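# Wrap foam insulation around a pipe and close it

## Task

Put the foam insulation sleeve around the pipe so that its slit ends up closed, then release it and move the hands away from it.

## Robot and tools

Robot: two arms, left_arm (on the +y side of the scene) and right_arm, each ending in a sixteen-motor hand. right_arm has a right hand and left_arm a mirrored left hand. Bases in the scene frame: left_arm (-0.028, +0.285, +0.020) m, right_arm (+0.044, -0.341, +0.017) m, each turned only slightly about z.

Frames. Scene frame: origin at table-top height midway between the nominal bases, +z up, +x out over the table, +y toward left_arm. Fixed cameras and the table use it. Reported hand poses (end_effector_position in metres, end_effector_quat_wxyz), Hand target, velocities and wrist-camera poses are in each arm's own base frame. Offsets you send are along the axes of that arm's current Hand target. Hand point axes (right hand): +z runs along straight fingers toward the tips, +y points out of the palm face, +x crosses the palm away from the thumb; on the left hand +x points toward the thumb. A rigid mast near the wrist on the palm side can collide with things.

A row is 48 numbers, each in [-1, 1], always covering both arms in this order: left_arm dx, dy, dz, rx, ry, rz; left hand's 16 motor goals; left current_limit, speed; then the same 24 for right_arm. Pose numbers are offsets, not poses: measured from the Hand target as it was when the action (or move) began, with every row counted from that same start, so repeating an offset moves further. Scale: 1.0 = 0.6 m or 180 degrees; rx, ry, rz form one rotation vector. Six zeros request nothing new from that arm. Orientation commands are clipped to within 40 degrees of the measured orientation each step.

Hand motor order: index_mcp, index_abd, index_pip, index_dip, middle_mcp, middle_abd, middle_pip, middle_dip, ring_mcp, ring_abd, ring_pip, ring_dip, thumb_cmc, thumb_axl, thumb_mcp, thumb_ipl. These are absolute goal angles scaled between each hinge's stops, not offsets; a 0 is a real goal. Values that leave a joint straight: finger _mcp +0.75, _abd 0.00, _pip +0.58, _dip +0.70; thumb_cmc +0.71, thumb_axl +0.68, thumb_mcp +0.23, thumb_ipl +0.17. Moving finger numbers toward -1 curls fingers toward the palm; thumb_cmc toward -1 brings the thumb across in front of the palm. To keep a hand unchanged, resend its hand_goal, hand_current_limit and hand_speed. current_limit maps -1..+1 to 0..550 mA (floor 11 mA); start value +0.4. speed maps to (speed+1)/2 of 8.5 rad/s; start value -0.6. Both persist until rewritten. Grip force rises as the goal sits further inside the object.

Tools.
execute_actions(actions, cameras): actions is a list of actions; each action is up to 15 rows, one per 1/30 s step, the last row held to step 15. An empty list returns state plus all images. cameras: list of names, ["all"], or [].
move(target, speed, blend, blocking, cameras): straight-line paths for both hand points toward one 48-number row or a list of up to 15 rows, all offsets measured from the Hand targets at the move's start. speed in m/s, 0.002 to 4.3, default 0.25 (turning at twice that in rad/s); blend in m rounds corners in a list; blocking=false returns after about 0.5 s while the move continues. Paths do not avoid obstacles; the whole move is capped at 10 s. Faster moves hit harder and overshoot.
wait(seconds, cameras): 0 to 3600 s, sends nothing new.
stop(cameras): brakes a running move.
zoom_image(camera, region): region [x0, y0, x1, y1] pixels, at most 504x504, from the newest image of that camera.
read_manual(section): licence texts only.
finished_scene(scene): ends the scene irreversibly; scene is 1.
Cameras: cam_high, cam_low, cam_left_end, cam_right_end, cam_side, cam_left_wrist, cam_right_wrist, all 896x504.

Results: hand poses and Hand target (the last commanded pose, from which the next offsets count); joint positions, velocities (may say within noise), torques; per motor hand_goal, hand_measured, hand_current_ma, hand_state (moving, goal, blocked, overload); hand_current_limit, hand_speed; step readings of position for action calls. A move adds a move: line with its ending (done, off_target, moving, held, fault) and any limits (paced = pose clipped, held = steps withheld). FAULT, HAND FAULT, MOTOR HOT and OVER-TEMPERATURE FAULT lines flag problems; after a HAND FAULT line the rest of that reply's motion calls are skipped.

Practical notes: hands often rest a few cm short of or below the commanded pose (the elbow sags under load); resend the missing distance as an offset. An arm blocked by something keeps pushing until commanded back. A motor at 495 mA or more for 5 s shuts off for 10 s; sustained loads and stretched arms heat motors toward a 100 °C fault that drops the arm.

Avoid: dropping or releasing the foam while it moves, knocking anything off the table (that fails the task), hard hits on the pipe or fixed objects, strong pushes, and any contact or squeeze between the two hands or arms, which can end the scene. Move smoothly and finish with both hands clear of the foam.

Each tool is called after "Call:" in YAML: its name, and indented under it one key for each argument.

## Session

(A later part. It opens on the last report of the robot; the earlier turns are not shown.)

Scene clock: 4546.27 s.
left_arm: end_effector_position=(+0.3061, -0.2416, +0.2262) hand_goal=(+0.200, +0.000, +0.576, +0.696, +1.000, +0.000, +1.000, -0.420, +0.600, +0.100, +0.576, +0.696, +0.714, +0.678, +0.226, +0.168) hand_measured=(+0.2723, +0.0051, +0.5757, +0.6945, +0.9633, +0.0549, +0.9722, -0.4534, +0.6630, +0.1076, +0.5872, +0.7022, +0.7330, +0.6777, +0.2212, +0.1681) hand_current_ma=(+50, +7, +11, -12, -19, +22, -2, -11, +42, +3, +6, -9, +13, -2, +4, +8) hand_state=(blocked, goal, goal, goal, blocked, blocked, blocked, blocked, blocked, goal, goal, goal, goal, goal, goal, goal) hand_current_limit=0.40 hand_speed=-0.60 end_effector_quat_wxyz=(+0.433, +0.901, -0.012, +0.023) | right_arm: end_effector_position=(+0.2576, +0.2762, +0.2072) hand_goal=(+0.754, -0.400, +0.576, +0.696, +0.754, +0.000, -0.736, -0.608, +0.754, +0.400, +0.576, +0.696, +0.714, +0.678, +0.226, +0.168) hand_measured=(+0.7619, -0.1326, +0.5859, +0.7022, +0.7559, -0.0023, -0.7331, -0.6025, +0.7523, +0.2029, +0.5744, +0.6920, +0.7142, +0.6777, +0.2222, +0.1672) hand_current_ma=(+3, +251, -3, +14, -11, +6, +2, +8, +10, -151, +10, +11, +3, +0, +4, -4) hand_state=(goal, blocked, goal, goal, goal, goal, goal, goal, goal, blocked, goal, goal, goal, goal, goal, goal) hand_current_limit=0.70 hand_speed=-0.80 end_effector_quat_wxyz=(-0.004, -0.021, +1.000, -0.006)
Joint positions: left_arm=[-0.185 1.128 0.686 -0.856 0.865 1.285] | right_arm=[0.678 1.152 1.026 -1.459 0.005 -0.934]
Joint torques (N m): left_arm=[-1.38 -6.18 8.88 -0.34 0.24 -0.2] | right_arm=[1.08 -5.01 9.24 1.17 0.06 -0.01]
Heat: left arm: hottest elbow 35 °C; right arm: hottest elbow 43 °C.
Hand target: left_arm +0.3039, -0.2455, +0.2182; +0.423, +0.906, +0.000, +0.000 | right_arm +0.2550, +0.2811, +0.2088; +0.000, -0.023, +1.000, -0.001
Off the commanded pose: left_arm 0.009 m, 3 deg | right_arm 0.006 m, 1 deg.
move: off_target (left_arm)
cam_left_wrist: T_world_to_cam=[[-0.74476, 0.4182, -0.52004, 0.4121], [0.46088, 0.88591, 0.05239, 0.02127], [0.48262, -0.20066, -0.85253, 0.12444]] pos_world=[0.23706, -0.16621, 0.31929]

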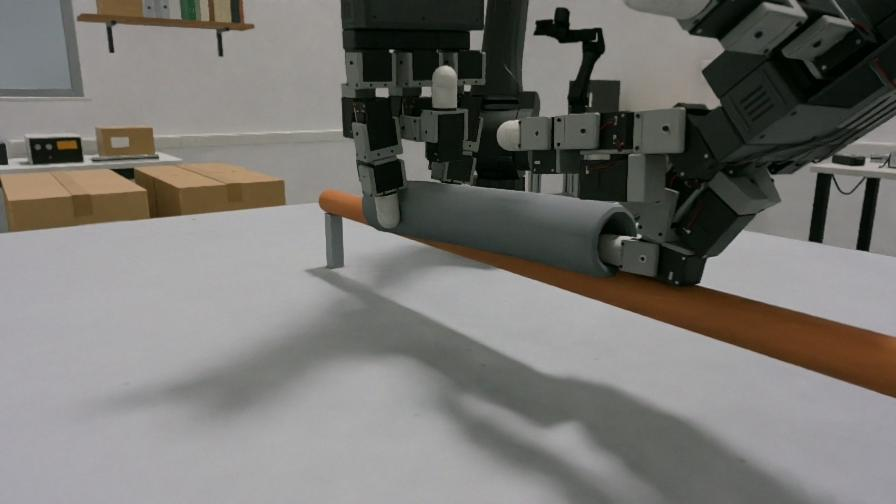

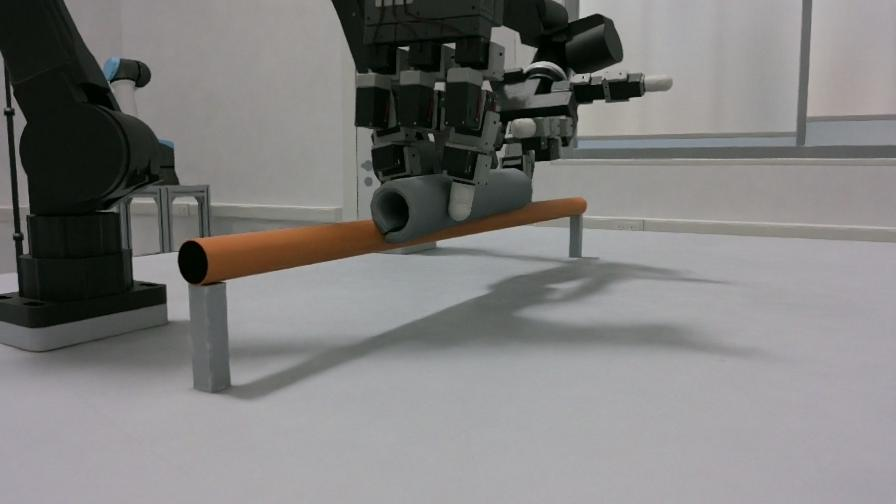

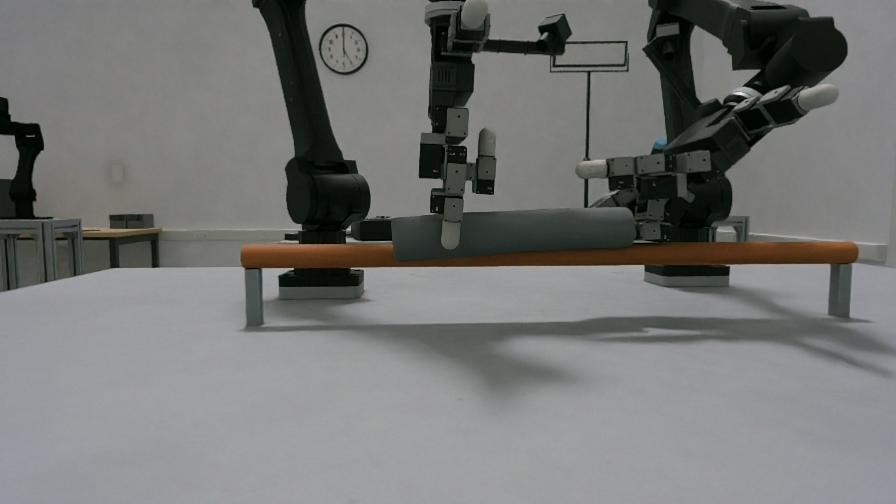

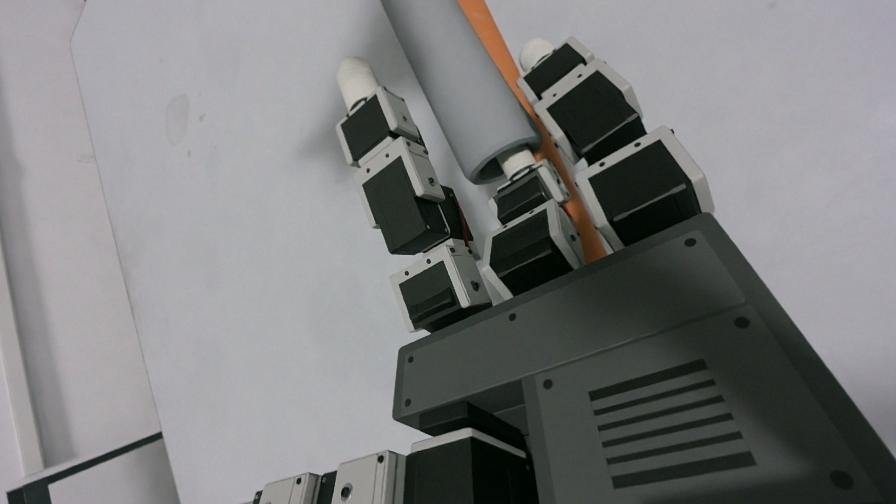

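Call:
move:
  target:
    - [0,0,0,0,0,0,0.2,0.0,0.576,0.696,1,0,1,-0.2,0.6,0.1,0.576,0.696,0.714,0.678,0.226,0.168,0.7,-0.6, 0,0,0,0,0,0,0.754,-0.4,0.576,0.696,0.754,0,-0.737,-0.609,0.754,0.4,0.576,0.696,0.714,0.678,0.226,0.168,0.7,-0.8]
  speed: 0.04
  cameras: ["cam_left_end","cam_left_wrist"]

Call:
zoom_image:
  camera: "cam_left_end"
  region: [540, 170, 720, 310]

Call:
zoom_image:
  camera: "cam_left_wrist"
  region: [400, 40, 640, 240]

Scene clock: 4556.13 s.
left_arm: end_effector_position=(+0.3060, -0.2414, +0.2262) hand_goal=(+0.200, +0.000, +0.576, +0.696, +1.000, +0.000, +1.000, -0.200, +0.600, +0.100, +0.576, +0.696, +0.714, +0.678, +0.226, +0.168) hand_measured=(+0.2723, +0.0036, +0.5757, +0.6945, +0.9561, +0.0725, +0.9632, -0.3642, +0.6630, +0.1076, +0.5872, +0.7022, +0.7343, +0.6777, +0.2212, +0.1681) hand_current_ma=(+53, +8, +16, -3, -32, +28, -13, -129, +39, +7, +4, -8, +11, +1, +8, +9) hand_state=(blocked, goal, goal, goal, blocked, blocked, blocked, blocked, blocked, goal, goal, goal, goal, goal, goal, goal) hand_current_limit=0.70 hand_speed=-0.60 end_effector_quat_wxyz=(+0.432, +0.902, -0.009, +0.022) | right_arm: end_effector_position=(+0.2576, +0.2762, +0.2072) hand_goal=(+0.754, -0.400, +0.576, +0.696, +0.754, +0.000, -0.736, -0.608, +0.754, +0.400, +0.576, +0.696, +0.714, +0.678, +0.226, +0.168) hand_measured=(+0.7619, -0.1326, +0.5872, +0.7022, +0.7571, -0.0023, -0.7318, -0.6025, +0.7523, +0.2029, +0.5757, +0.6932, +0.7142, +0.6777, +0.2222, +0.1672) hand_current_ma=(+7, +251, -1, +14, -9, +7, +0, +12, +9, -151, +13, +11, +0, -2, +1, -5) hand_state=(goal, blocked, goal, goal, goal, goal, goal, goal, goal, blocked, goal, goal, goal, goal, goal, goal) hand_current_limit=0.70 hand_speed=-0.80 end_effector_quat_wxyz=(-0.004, -0.021, +1.000, -0.006)
Joint positions: left_arm=[-0.185 1.127 0.687 -0.86 0.864 1.281] | right_arm=[0.678 1.152 1.026 -1.459 0.005 -0.934]
Joint torques (N m): left_arm=[-1.38 -6.07 8.84 -0.24 0.3 -0.15] | right_arm=[1.03 -5.13 9.22 1.16 0.06 -0.01]
Heat: left arm: hottest elbow 36 °C; right arm: hottest elbow 43 °C.
Hand target: left_arm +0.3039, -0.2454, +0.2181; +0.423, +0.906, +0.000, +0.000 | right_arm +0.2550, +0.2811, +0.2088; +0.000, -0.023, +1.000, -0.001
Off the commanded pose: left_arm 0.009 m, 3 deg | right_arm 0.006 m, 1 deg.
move: done
cam_left_wrist: T_world_to_cam=[[-0.74873, 0.41685, -0.51541, 0.41183], [0.4585, 0.8872, 0.05149, 0.0224], [0.47873, -0.19777, -0.8554, 0.12706]] pos_world=[0.23725, -0.16641, 0.31979]

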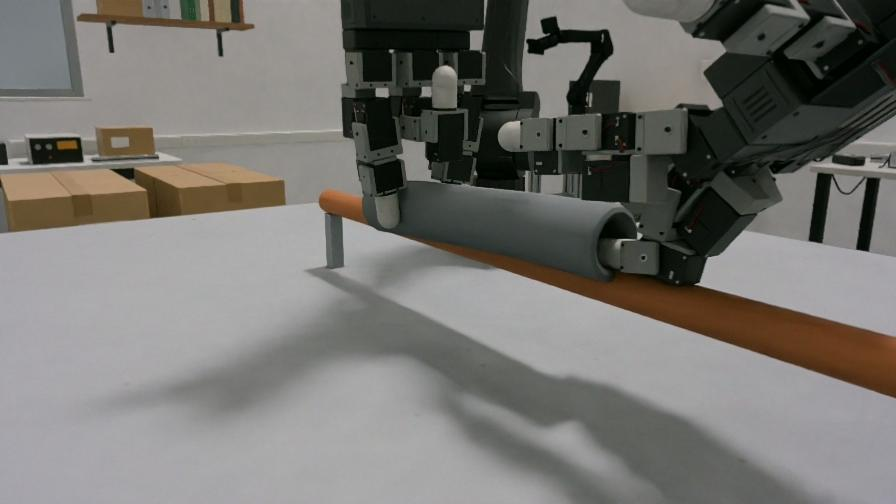

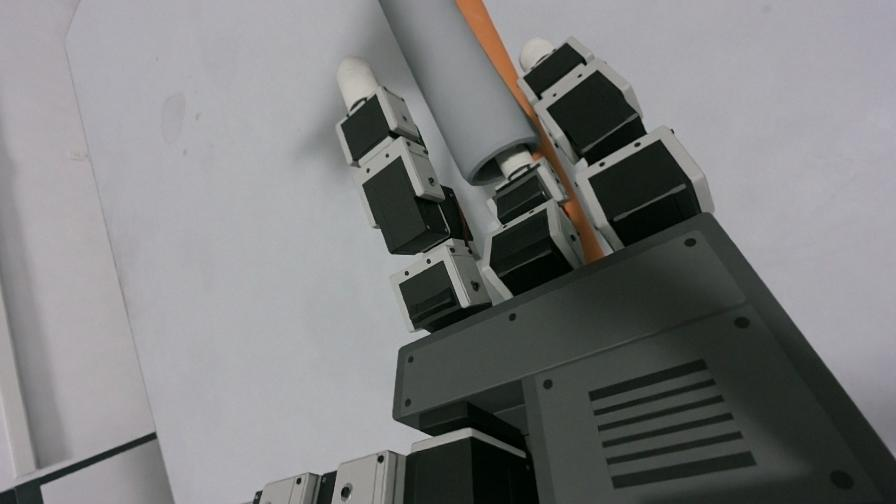

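Scaled by 2.800 from the camera's image (finer frame: 1280x720).

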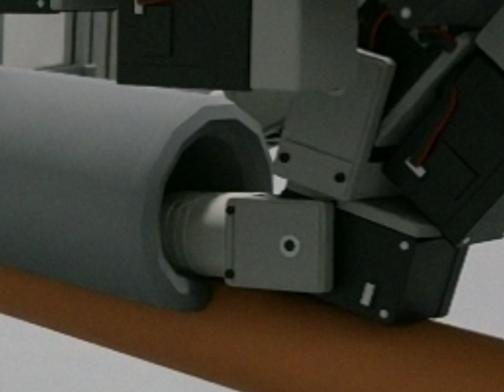

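Scaled by 2.100 from the camera's image (finer frame: 1280x720).

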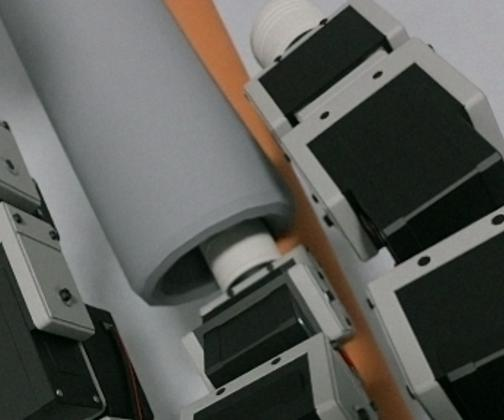

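Call:
move:
  target:
    - [0,0,0,0,0,0,0.3,0.0,0.576,0.696,1,0,1,-0.2,0.3,0.0,0.576,0.696,0.714,0.678,0.226,0.168,0.7,-0.6, 0,0,0,0,0,0,0.754,-0.4,0.576,0.696,0.754,0,-0.737,-0.609,0.754,0.4,0.576,0.696,0.714,0.678,0.226,0.168,0.7,-0.8]
    - [0,0,0,0,0,0,0.4,-0.35,0.576,0.696,1,0,1,-0.2,0.4,0.35,0.576,0.696,0.714,0.678,0.226,0.168,0.7,-0.6, 0,0,0,0,0,0,0.754,-0.4,0.576,0.696,0.754,0,-0.737,-0.609,0.754,0.4,0.576,0.696,0.714,0.678,0.226,0.168,0.7,-0.8]
  speed: 0.04
  cameras: ["cam_left_end","cam_side","cam_left_wrist"]

Call:
zoom_image:
  camera: "cam_left_end"
  region: [500, 150, 760, 320]

Call:
zoom_image:
  camera: "cam_left_wrist"
  region: [400, 40, 640, 240]

Scene clock: 4586.37 s.
left_arm: end_effector_position=(+0.3060, -0.2414, +0.2262) hand_goal=(+0.400, -0.350, +0.576, +0.696, +1.000, +0.000, +1.000, -0.200, +0.400, +0.350, +0.576, +0.696, +0.714, +0.678, +0.226, +0.168) hand_measured=(+0.4327, -0.3436, +0.5757, +0.6945, +0.9561, +0.0725, +0.9632, -0.3642, +0.4291, +0.3391, +0.5872, +0.7022, +0.7330, +0.6777, +0.2212, +0.1681) hand_current_ma=(+19, +4, +10, -10, -25, +25, -8, -126, +12, +9, +6, -4, +11, -2, +5, +8) hand_state=(blocked, goal, goal, goal, blocked, blocked, blocked, blocked, blocked, goal, goal, goal, goal, goal, goal, goal) hand_current_limit=0.70 hand_speed=-0.60 end_effector_quat_wxyz=(+0.432, +0.902, -0.009, +0.022) | right_arm: end_effector_position=(+0.2576, +0.2762, +0.2072) hand_goal=(+0.754, -0.400, +0.576, +0.696, +0.754, +0.000, -0.736, -0.608, +0.754, +0.400, +0.576, +0.696, +0.714, +0.678, +0.226, +0.168) hand_measured=(+0.7607, -0.1326, +0.5872, +0.7022, +0.7559, -0.0008, -0.7318, -0.6050, +0.7523, +0.2014, +0.5757, +0.6920, +0.7142, +0.6767, +0.2222, +0.1681) hand_current_ma=(+6, +246, -1, +9, -9, +3, -3, +12, +7, -152, +9, +10, +4, -3, +3, -1) hand_state=(goal, blocked, goal, goal, goal, goal, goal, goal, goal, blocked, goal, goal, goal, goal, goal, goal) hand_current_limit=0.70 hand_speed=-0.80 end_effector_quat_wxyz=(-0.004, -0.021, +1.000, -0.006)
Joint positions: left_arm=[-0.185 1.127 0.687 -0.86 0.864 1.281] | right_arm=[0.678 1.152 1.026 -1.459 0.005 -0.934]
Joint torques (N m): left_arm=[-1.32 -5.95 8.87 -0.2 0.32 -0.15] | right_arm=[1.03 -5.13 9.24 1.16 0.07 -0.01]
Heat: left arm: hottest elbow 36 °C; right arm: hottest elbow 42 °C.
Hand target: left_arm +0.3039, -0.2454, +0.2181; +0.423, +0.906, +0.000, +0.000 | right_arm +0.2550, +0.2811, +0.2088; +0.000, -0.023, +1.000, -0.001
Off the commanded pose: left_arm 0.009 m, 3 deg | right_arm 0.006 m, 1 deg.
move: done; target 2's new numbers were sent with left_arm's hand 0.009 m and 3 deg from that target
cam_left_wrist: T_world_to_cam=[[-0.749, 0.41664, -0.51518, 0.41186], [0.45824, 0.88734, 0.0514, 0.02246], [0.47856, -0.19758, -0.85554, 0.12713]] pos_world=[0.23735, -0.16641, 0.31979]

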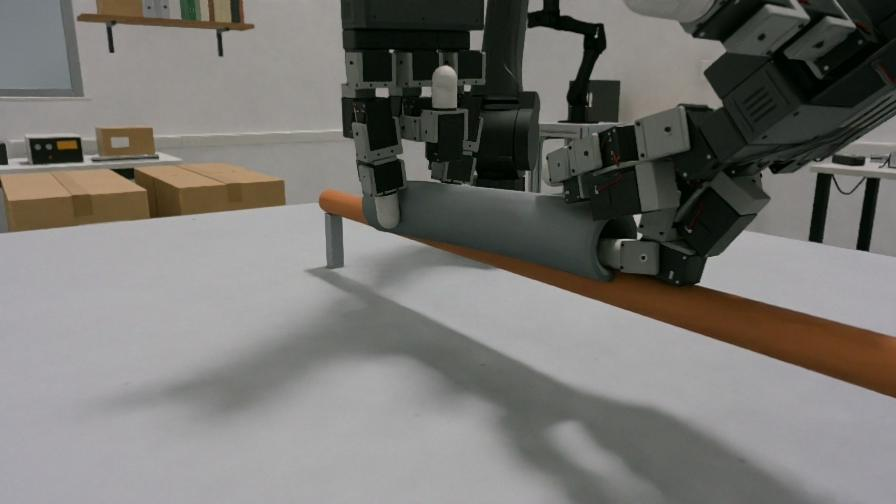

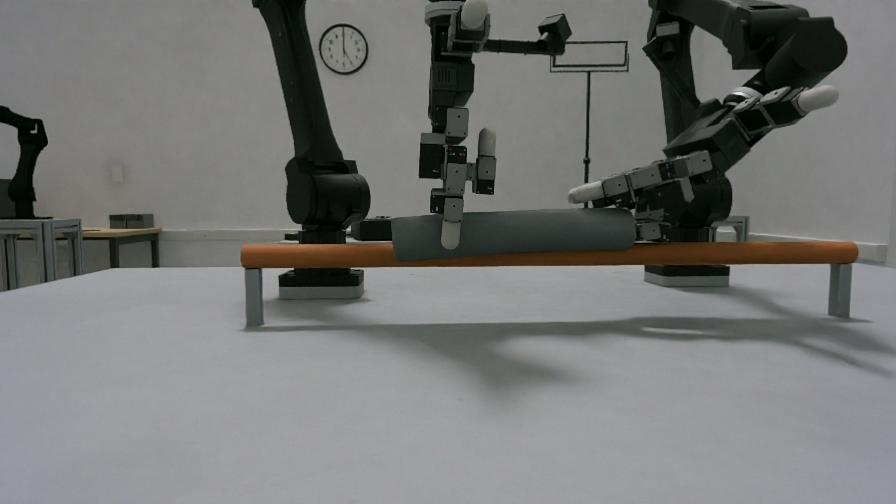

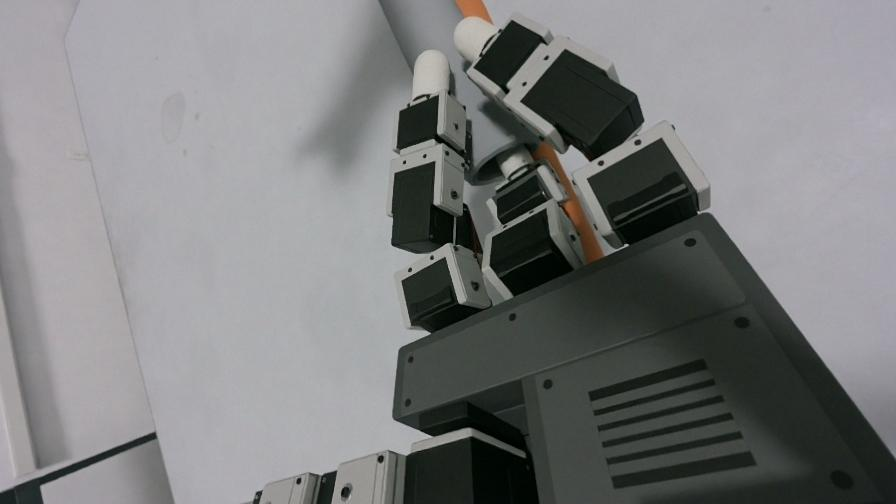

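Scaled by 1.938 from the camera's image (finer frame: 1280x720).

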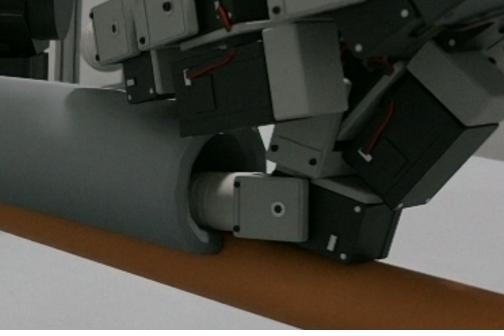

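Scaled by 2.100 from the camera's image (finer frame: 1280x720).

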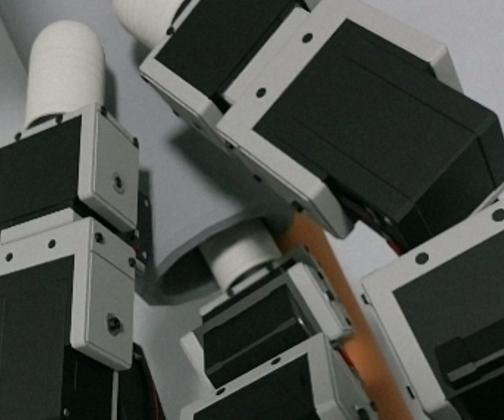

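Call:
move:
  target:
    - [0,0,0,0,0,0,0.62,-0.35,0.576,0.696,1,0,1,-0.2,0.62,0.35,0.576,0.696,0.714,0.678,0.226,0.168,0.7,-0.8, 0,0,0,0,0,0,0.754,-0.4,0.576,0.696,0.754,0,-0.737,-0.609,0.754,0.4,0.576,0.696,0.714,0.678,0.226,0.168,0.7,-0.8]
  speed: 0.04
  cameras: ["cam_left_end","cam_side","cam_left_wrist"]

Call:
zoom_image:
  camera: "cam_left_end"
  region: [500, 150, 760, 320]

Call:
zoom_image:
  camera: "cam_left_wrist"
  region: [400, 0, 660, 220]

Scene clock: 4591.33 s.
left_arm: end_effector_position=(+0.3060, -0.2414, +0.2265) hand_goal=(+0.620, -0.350, +0.576, +0.696, +1.000, +0.000, +1.000, -0.200, +0.620, +0.350, +0.576, +0.696, +0.714, +0.678, +0.226, +0.168) hand_measured=(+0.5111, -0.3378, +0.5539, +0.6869, +0.9561, +0.0725, +0.9619, -0.3502, +0.5786, +0.3362, +0.5654, +0.6907, +0.7330, +0.6767, +0.2212, +0.1681) hand_current_ma=(-73, +4, +1, -9, -27, +26, -17, -112, -20, +8, -1, -8, +10, +3, -2, +3) hand_state=(blocked, goal, blocked, goal, blocked, blocked, blocked, blocked, blocked, goal, goal, goal, goal, goal, goal, goal) hand_current_limit=0.70 hand_speed=-0.80 end_effector_quat_wxyz=(+0.432, +0.901, -0.009, +0.021) | right_arm: end_effector_position=(+0.2576, +0.2762, +0.2072) hand_goal=(+0.754, -0.400, +0.576, +0.696, +0.754, +0.000, -0.736, -0.608, +0.754, +0.400, +0.576, +0.696, +0.714, +0.678, +0.226, +0.168) hand_measured=(+0.7607, -0.1326, +0.5885, +0.7022, +0.7571, -0.0008, -0.7318, -0.6038, +0.7511, +0.2058, +0.5757, +0.6920, +0.7129, +0.6777, +0.2212, +0.1681) hand_current_ma=(+0, +251, -2, +12, -6, +6, +1, +6, +10, -145, +6, +9, +8, -4, +5, -6) hand_state=(goal, blocked, goal, goal, goal, goal, goal, goal, goal, blocked, goal, goal, goal, goal, goal, goal) hand_current_limit=0.70 hand_speed=-0.80 end_effector_quat_wxyz=(-0.004, -0.021, +1.000, -0.006)
Joint positions: left_arm=[-0.185 1.126 0.687 -0.86 0.865 1.28] | right_arm=[0.678 1.152 1.026 -1.459 0.005 -0.934]
Joint torques (N m): left_arm=[-1.61 -6.24 8.83 -0.31 0.26 -0.13] | right_arm=[1.08 -5.01 9.24 1.17 0.06 -0.02]
Heat: left arm: hottest elbow 36 °C; right arm: hottest elbow 42 °C.
Hand target: left_arm +0.3039, -0.2454, +0.2181; +0.423, +0.906, +0.000, +0.000 | right_arm +0.2550, +0.2811, +0.2088; +0.000, -0.023, +1.000, -0.001
Off the commanded pose: left_arm 0.009 m, 3 deg | right_arm 0.006 m, 1 deg.
move: done
cam_left_wrist: T_world_to_cam=[[-0.74959, 0.41569, -0.51509, 0.41188], [0.45793, 0.88759, 0.0499, 0.02296], [0.47793, -0.19847, -0.85568, 0.12736]] pos_world=[0.23735, -0.16631, 0.31999]

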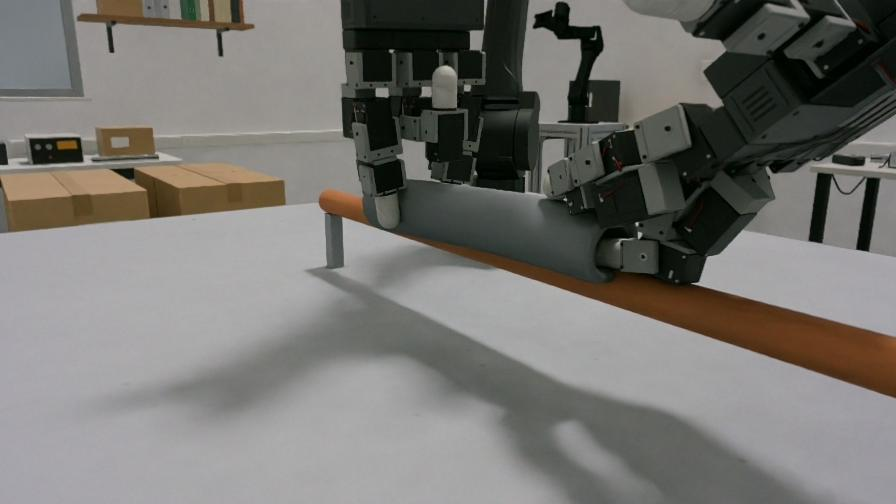

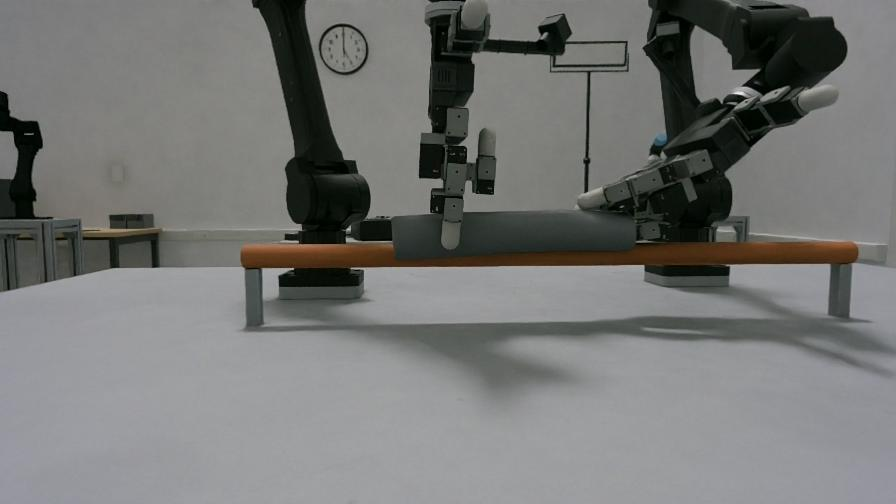

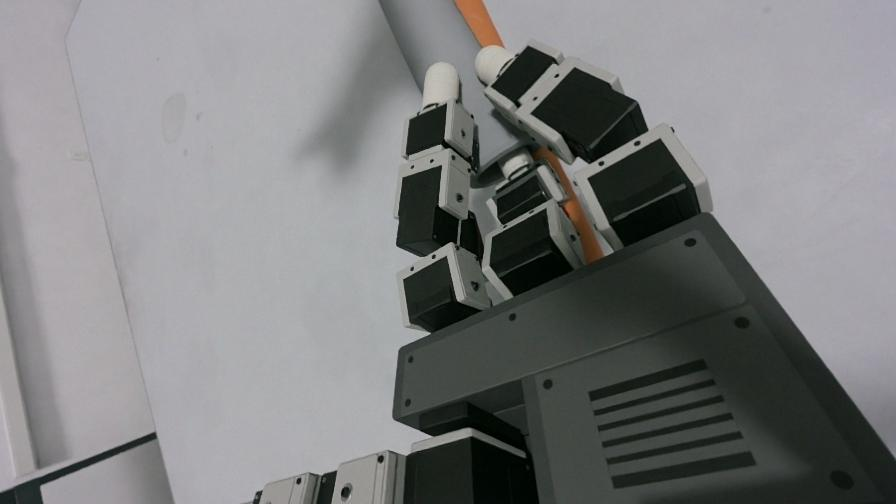

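Scaled by 1.938 from the camera's image (finer frame: 1280x720).

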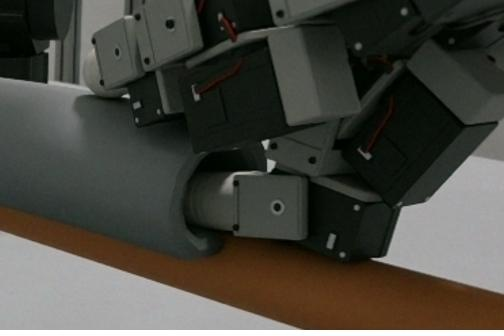

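Scaled by 1.938 from the camera's image (finer frame: 1280x720).

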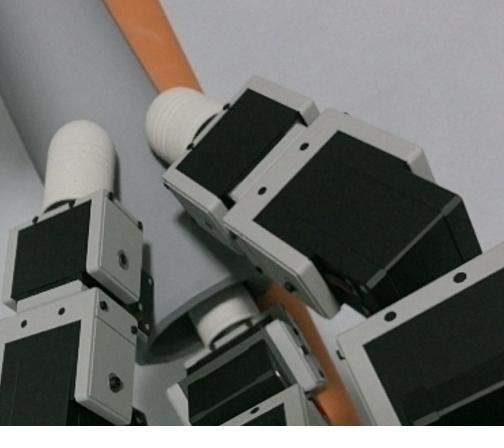

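Call:
move:
  target:
    - [0,0,0,0,0,0,0.8,-0.35,0.576,0.696,1,0,1,-0.2,0.8,0.4,0.576,0.696,0.714,0.678,0.226,0.168,0.7,-0.8, 0,0,0,0,0,0,0.754,-0.4,0.576,0.696,0.754,0,-0.737,-0.609,0.754,0.4,0.576,0.696,0.714,0.678,0.226,0.168,0.7,-0.8]
  speed: 0.04
  cameras: ["cam_left_end","cam_side","cam_left_wrist"]

Call:
zoom_image:
  camera: "cam_left_end"
  region: [500, 150, 760, 320]

Call:
zoom_image:
  camera: "cam_left_wrist"
  region: [400, 0, 660, 220]

Scene clock: 4596.10 s.
left_arm: end_effector_position=(+0.3057, -0.2417, +0.2290) hand_goal=(+0.800, -0.350, +0.576, +0.696, +1.000, +0.000, +1.000, -0.200, +0.800, +0.400, +0.576, +0.696, +0.714, +0.678, +0.226, +0.168) hand_measured=(+0.5714, -0.3187, +0.5179, +0.6767, +0.9633, +0.0739, +0.9619, -0.3031, +0.6449, +0.3362, +0.5359, +0.6729, +0.7330, +0.6777, +0.2212, +0.1681) hand_current_ma=(-215, +16, -26, -16, -19, +27, -14, -63, -133, -16, -21, -14, +6, +4, +7, +14) hand_state=(blocked, blocked, blocked, goal, blocked, blocked, blocked, blocked, blocked, blocked, blocked, blocked, goal, goal, goal, goal) hand_current_limit=0.70 hand_speed=-0.80 end_effector_quat_wxyz=(+0.435, +0.900, -0.010, +0.022) | right_arm: end_effector_position=(+0.2577, +0.2763, +0.2073) hand_goal=(+0.754, -0.400, +0.576, +0.696, +0.754, +0.000, -0.736, -0.608, +0.754, +0.400, +0.576, +0.696, +0.714, +0.678, +0.226, +0.168) hand_measured=(+0.7607, -0.1312, +0.5885, +0.7022, +0.7571, -0.0023, -0.7318, -0.6038, +0.7511, +0.2131, +0.5731, +0.6920, +0.7142, +0.6777, +0.2212, +0.1681) hand_current_ma=(-1, +249, -3, +11, -8, +4, +3, +10, +8, -137, +9, +11, -2, +1, +0, -5) hand_state=(goal, blocked, goal, goal, goal, goal, goal, goal, goal, blocked, goal, goal, goal, goal, goal, goal) hand_current_limit=0.70 hand_speed=-0.80 end_effector_quat_wxyz=(-0.004, -0.021, +1.000, -0.006)
Joint positions: left_arm=[-0.185 1.124 0.688 -0.86 0.871 1.28] | right_arm=[0.678 1.152 1.026 -1.458 0.005 -0.934]
Joint torques (N m): left_arm=[-1.2 -5.42 8.72 -0.25 -0.02 -0.12] | right_arm=[1.03 -5.07 9.22 1.16 0.06 -0.01]
Heat: left arm: hottest elbow 36 °C; right arm: hottest elbow 42 °C.
Hand target: left_arm +0.3040, -0.2454, +0.2182; +0.423, +0.906, +0.000, +0.000 | right_arm +0.2550, +0.2811, +0.2088; +0.000, -0.023, +1.000, -0.001
Off the commanded pose: left_arm 0.012 m, 3 deg | right_arm 0.006 m, 1 deg.
move: done
cam_left_wrist: T_world_to_cam=[[-0.7475, 0.41347, -0.5199, 0.41302], [0.45937, 0.8871, 0.04503, 0.02385], [0.47982, -0.20517, -0.85304, 0.12676]] pos_world=[0.23695, -0.16592, 0.32179]

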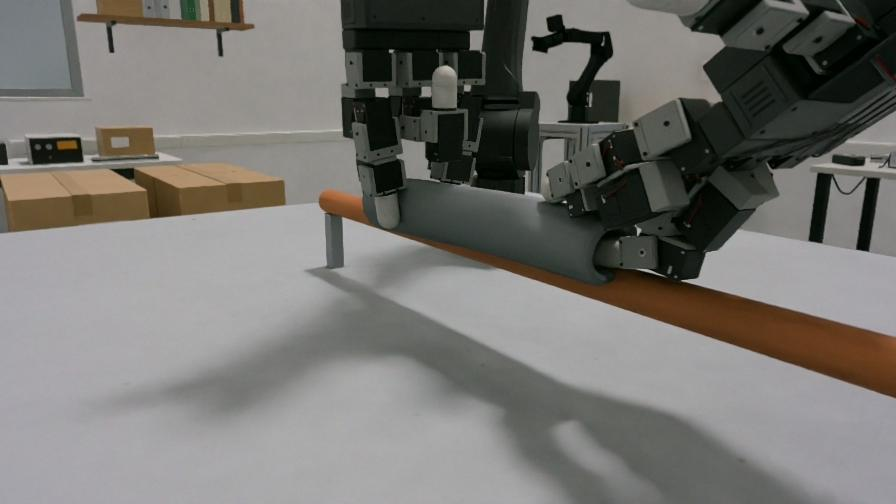

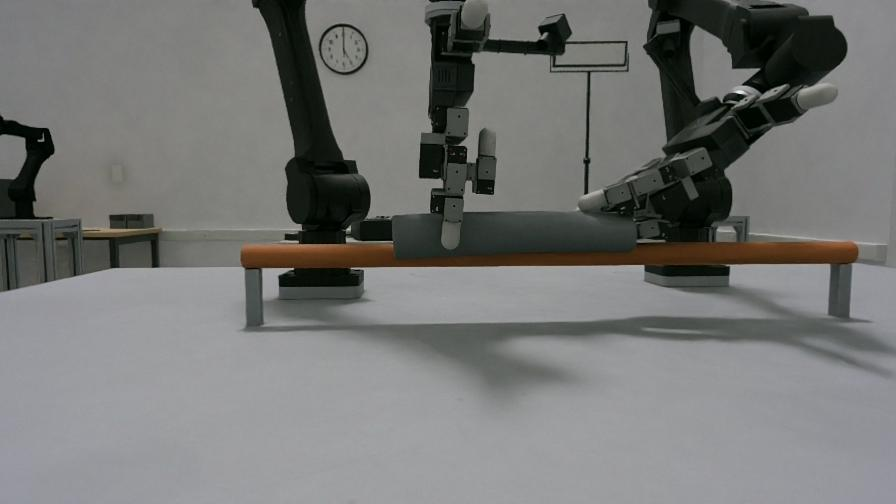

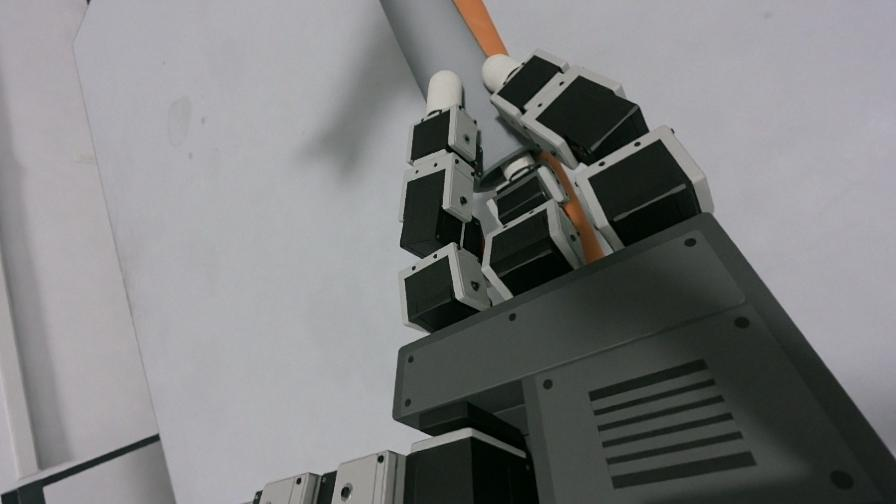

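Scaled by 1.938 from the camera's image (finer frame: 1280x720).

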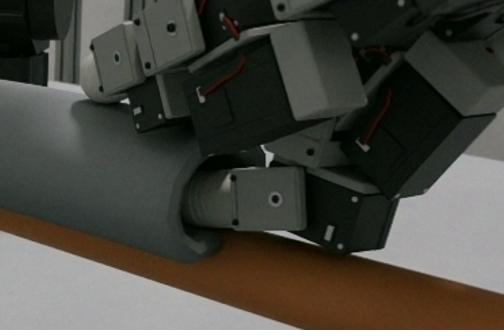

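Scaled by 1.938 from the camera's image (finer frame: 1280x720).

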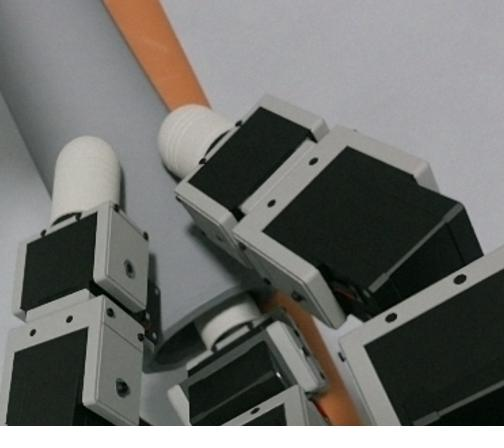

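Call:
wait:
  seconds: 0.2
  cameras: ["cam_right_wrist","cam_low"]

Call:
zoom_image:
  camera: "cam_low"
  region: [600, 80, 760, 200]

Scene clock: 4606.90 s.
left_arm: end_effector_position=(+0.3057, -0.2417, +0.2290) hand_goal=(+0.800, -0.350, +0.576, +0.696, +1.000, +0.000, +1.000, -0.200, +0.800, +0.400, +0.576, +0.696, +0.714, +0.678, +0.226, +0.168) hand_measured=(+0.5714, -0.3187, +0.5179, +0.6767, +0.9633, +0.0754, +0.9619, -0.3031, +0.6449, +0.3377, +0.5359, +0.6729, +0.7330, +0.6777, +0.2212, +0.1681) hand_current_ma=(-217, +14, -17, -14, -22, +33, -9, -59, -125, -12, -15, -19, +11, -1, +3, +10) hand_state=(blocked, blocked, blocked, goal, blocked, blocked, blocked, blocked, blocked, blocked, blocked, blocked, goal, goal, goal, goal) hand_current_limit=0.70 hand_speed=-0.80 end_effector_quat_wxyz=(+0.435, +0.900, -0.010, +0.022) | right_arm: end_effector_position=(+0.2577, +0.2763, +0.2073) hand_goal=(+0.754, -0.400, +0.576, +0.696, +0.754, +0.000, -0.736, -0.608, +0.754, +0.400, +0.576, +0.696, +0.714, +0.678, +0.226, +0.168) hand_measured=(+0.7619, -0.1326, +0.5859, +0.7022, +0.7559, -0.0008, -0.7318, -0.6025, +0.7498, +0.2131, +0.5744, +0.6920, +0.7142, +0.6767, +0.2222, +0.1672) hand_current_ma=(+5, +249, +0, +9, -8, +5, +3, +11, +6, -138, +15, +8, +1, -2, +2, -3) hand_state=(goal, blocked, goal, goal, goal, goal, goal, goal, goal, blocked, goal, goal, goal, goal, goal, goal) hand_current_limit=0.70 hand_speed=-0.80 end_effector_quat_wxyz=(-0.004, -0.021, +1.000, -0.006)
Joint positions: left_arm=[-0.185 1.124 0.688 -0.86 0.871 1.28] | right_arm=[0.678 1.152 1.026 -1.458 0.005 -0.934]
Joint torques (N m): left_arm=[-1.38 -5.83 8.77 -0.29 -0.01 -0.14] | right_arm=[0.97 -5.01 9.24 1.11 0.06 -0.01]
Heat: left arm: hottest elbow 36 °C; right arm: hottest elbow 42 °C.
Hand target: left_arm +0.3040, -0.2454, +0.2182; +0.423, +0.906, +0.000, +0.000 | right_arm +0.2550, +0.2811, +0.2088; +0.000, -0.023, +1.000, -0.001
Off the commanded pose: left_arm 0.012 m, 3 deg | right_arm 0.006 m, 1 deg.
wait: 0.20 s; at rest from the start
cam_right_wrist: T_world_to_cam=[[0.7388, 0.67392, -0.00188, -0.34567], [0.45411, -0.49576, 0.74027, -0.17889], [0.49795, -0.54777, -0.6723, 0.28839]] pos_world=[0.19302, 0.30224, 0.32566]
Images, in order (width x height): cam_low 896x504, cam_right_wrist 896x504.

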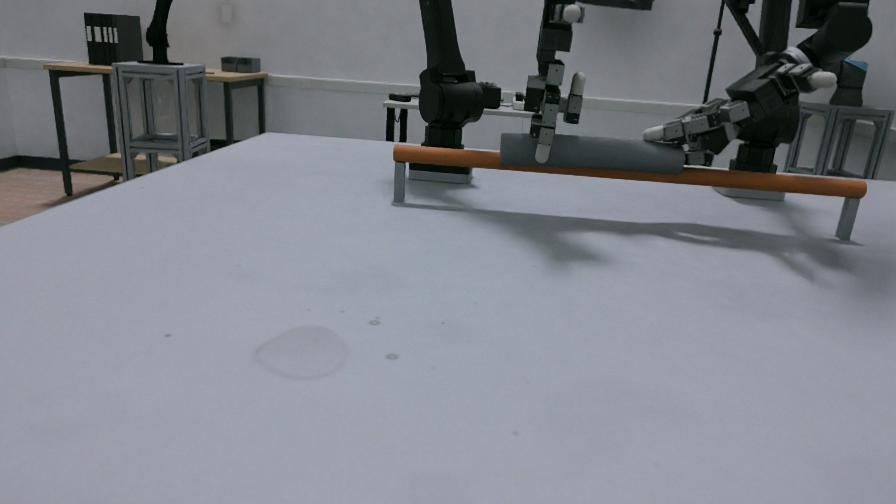

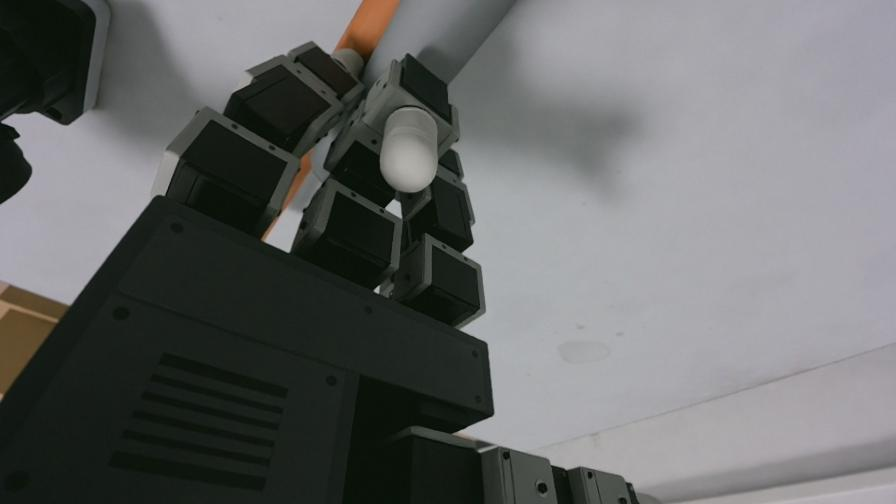

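Scaled by 3.150 from the camera's image (finer frame: 1280x720).

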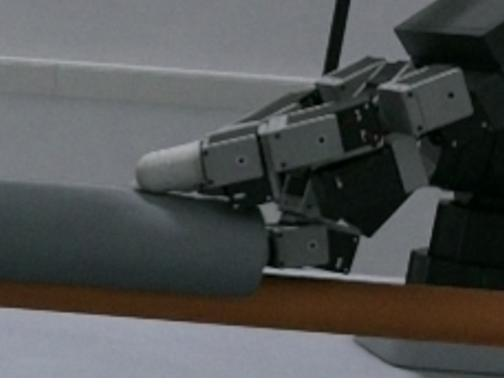

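Call:
move:
  target:
    - [0,-0.0161,-0.0192,0,0,0,0.8,-0.35,0.576,0.696,1,0,1,-0.35,0.8,0.35,0.576,0.696,0.714,0.678,0.226,0.168,0.7,-0.8, 0,0,0,0,0,0,0.754,-0.4,0.576,0.696,0.754,0,-0.737,-0.609,0.754,0.4,0.576,0.696,0.714,0.678,0.226,0.168,0.7,-0.8]
  speed: 0.04
  cameras: ["cam_left_end","cam_side","cam_left_wrist"]

Call:
zoom_image:
  camera: "cam_left_end"
  region: [500, 150, 760, 320]

Call:
zoom_image:
  camera: "cam_left_wrist"
  region: [400, 0, 660, 220]

Scene clock: 4622.93 s.
left_arm: end_effector_position=(+0.3008, -0.2338, +0.2273) hand_goal=(+0.800, -0.350, +0.576, +0.696, +1.000, +0.000, +1.000, -0.350, +0.800, +0.350, +0.576, +0.696, +0.714, +0.678, +0.226, +0.168) hand_measured=(+0.5714, -0.3041, +0.5013, +0.6690, +0.9633, +0.0769, +0.9606, -0.3617, +0.7486, +0.2966, +0.5359, +0.6729, +0.7343, +0.6777, +0.2212, +0.1681) hand_current_ma=(-212, +17, -35, -21, -21, +32, -13, +0, -30, -12, -17, -14, +14, -4, +6, +9) hand_state=(blocked, blocked, blocked, blocked, blocked, blocked, blocked, goal, blocked, blocked, blocked, blocked, goal, goal, goal, goal) hand_current_limit=0.70 hand_speed=-0.80 end_effector_quat_wxyz=(+0.435, +0.900, -0.009, +0.012) | right_arm: end_effector_position=(+0.2581, +0.2767, +0.2075) hand_goal=(+0.754, -0.400, +0.576, +0.696, +0.754, +0.000, -0.736, -0.608, +0.754, +0.400, +0.576, +0.696, +0.714, +0.678, +0.226, +0.168) hand_measured=(+0.7535, -0.1341, +0.5872, +0.7022, +0.7571, -0.0023, -0.7318, -0.6025, +0.7462, +0.2117, +0.5744, +0.6920, +0.7142, +0.6777, +0.2212, +0.1672) hand_current_ma=(+6, +251, -1, +11, -7, +9, +6, +11, +7, -138, +5, +11, +0, -3, +4, -7) hand_state=(goal, blocked, goal, goal, goal, goal, goal, goal, goal, blocked, goal, goal, goal, goal, goal, goal) hand_current_limit=0.70 hand_speed=-0.80 end_effector_quat_wxyz=(-0.003, -0.021, +1.000, -0.005)
Joint positions: left_arm=[-0.158 1.124 0.688 -0.917 0.881 1.33] | right_arm=[0.678 1.152 1.026 -1.456 0.005 -0.934]
Joint torques (N m): left_arm=[0.62 -5.48 9.13 -0.42 0.04 0.14] | right_arm=[1.08 -5.13 9.2 1.05 0.09 -0.01]
Heat: left arm: hottest elbow 36 °C; right arm: hottest elbow 42 °C.
Hand target: left_arm +0.3040, -0.2303, +0.2182; +0.423, +0.906, +0.000, +0.000 | right_arm +0.2551, +0.2811, +0.2087; +0.000, -0.023, +1.000, -0.001
Off the commanded pose: left_arm 0.010 m, 2 deg | right_arm 0.006 m, 1 deg.
move: done
cam_left_wrist: T_world_to_cam=[[-0.75369, 0.41977, -0.50572, 0.40529], [0.4669, 0.88351, 0.03753, 0.01783], [0.46256, -0.20783, -0.86188, 0.13598]] pos_world=[0.23424, -0.15762, 0.32149]

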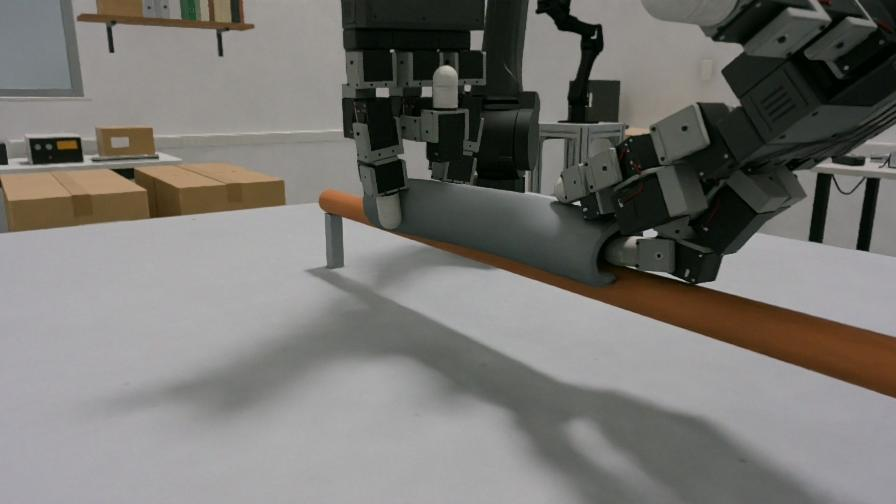

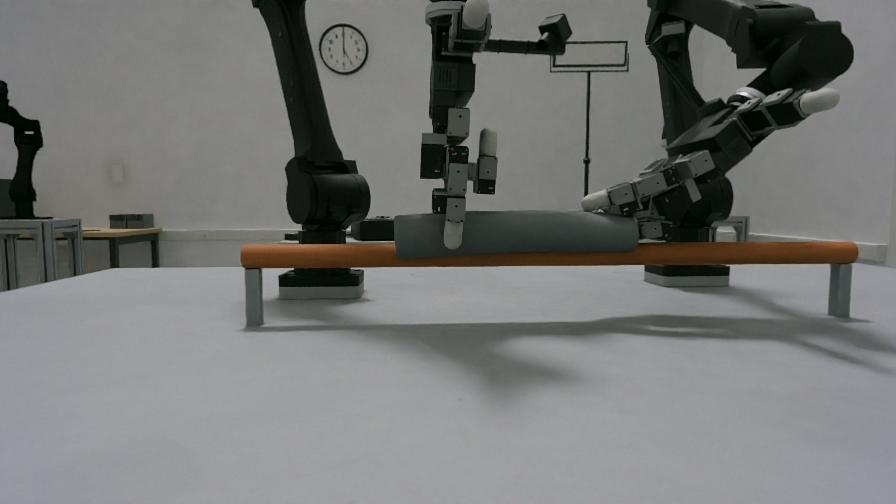

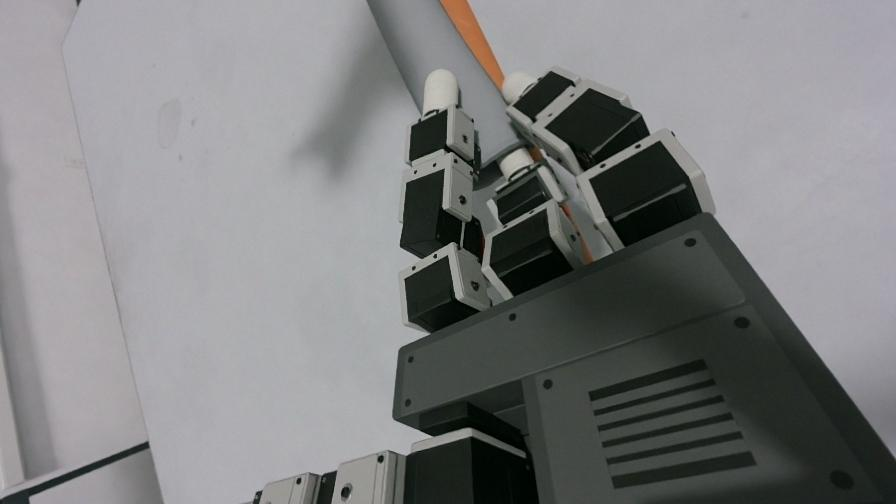

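Scaled by 1.938 from the camera's image (finer frame: 1280x720).

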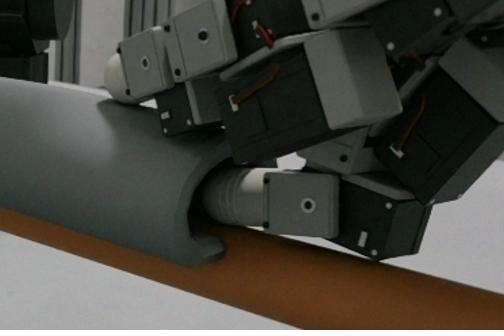

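Scaled by 1.938 from the camera's image (finer frame: 1280x720).

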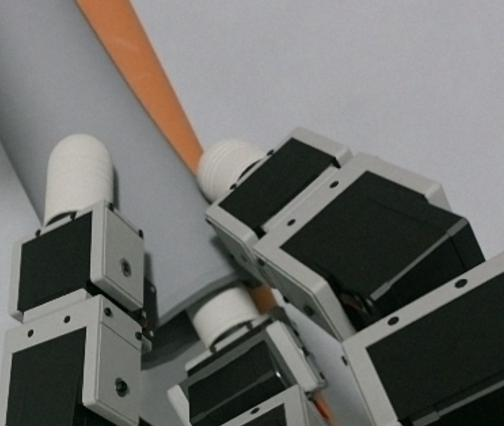

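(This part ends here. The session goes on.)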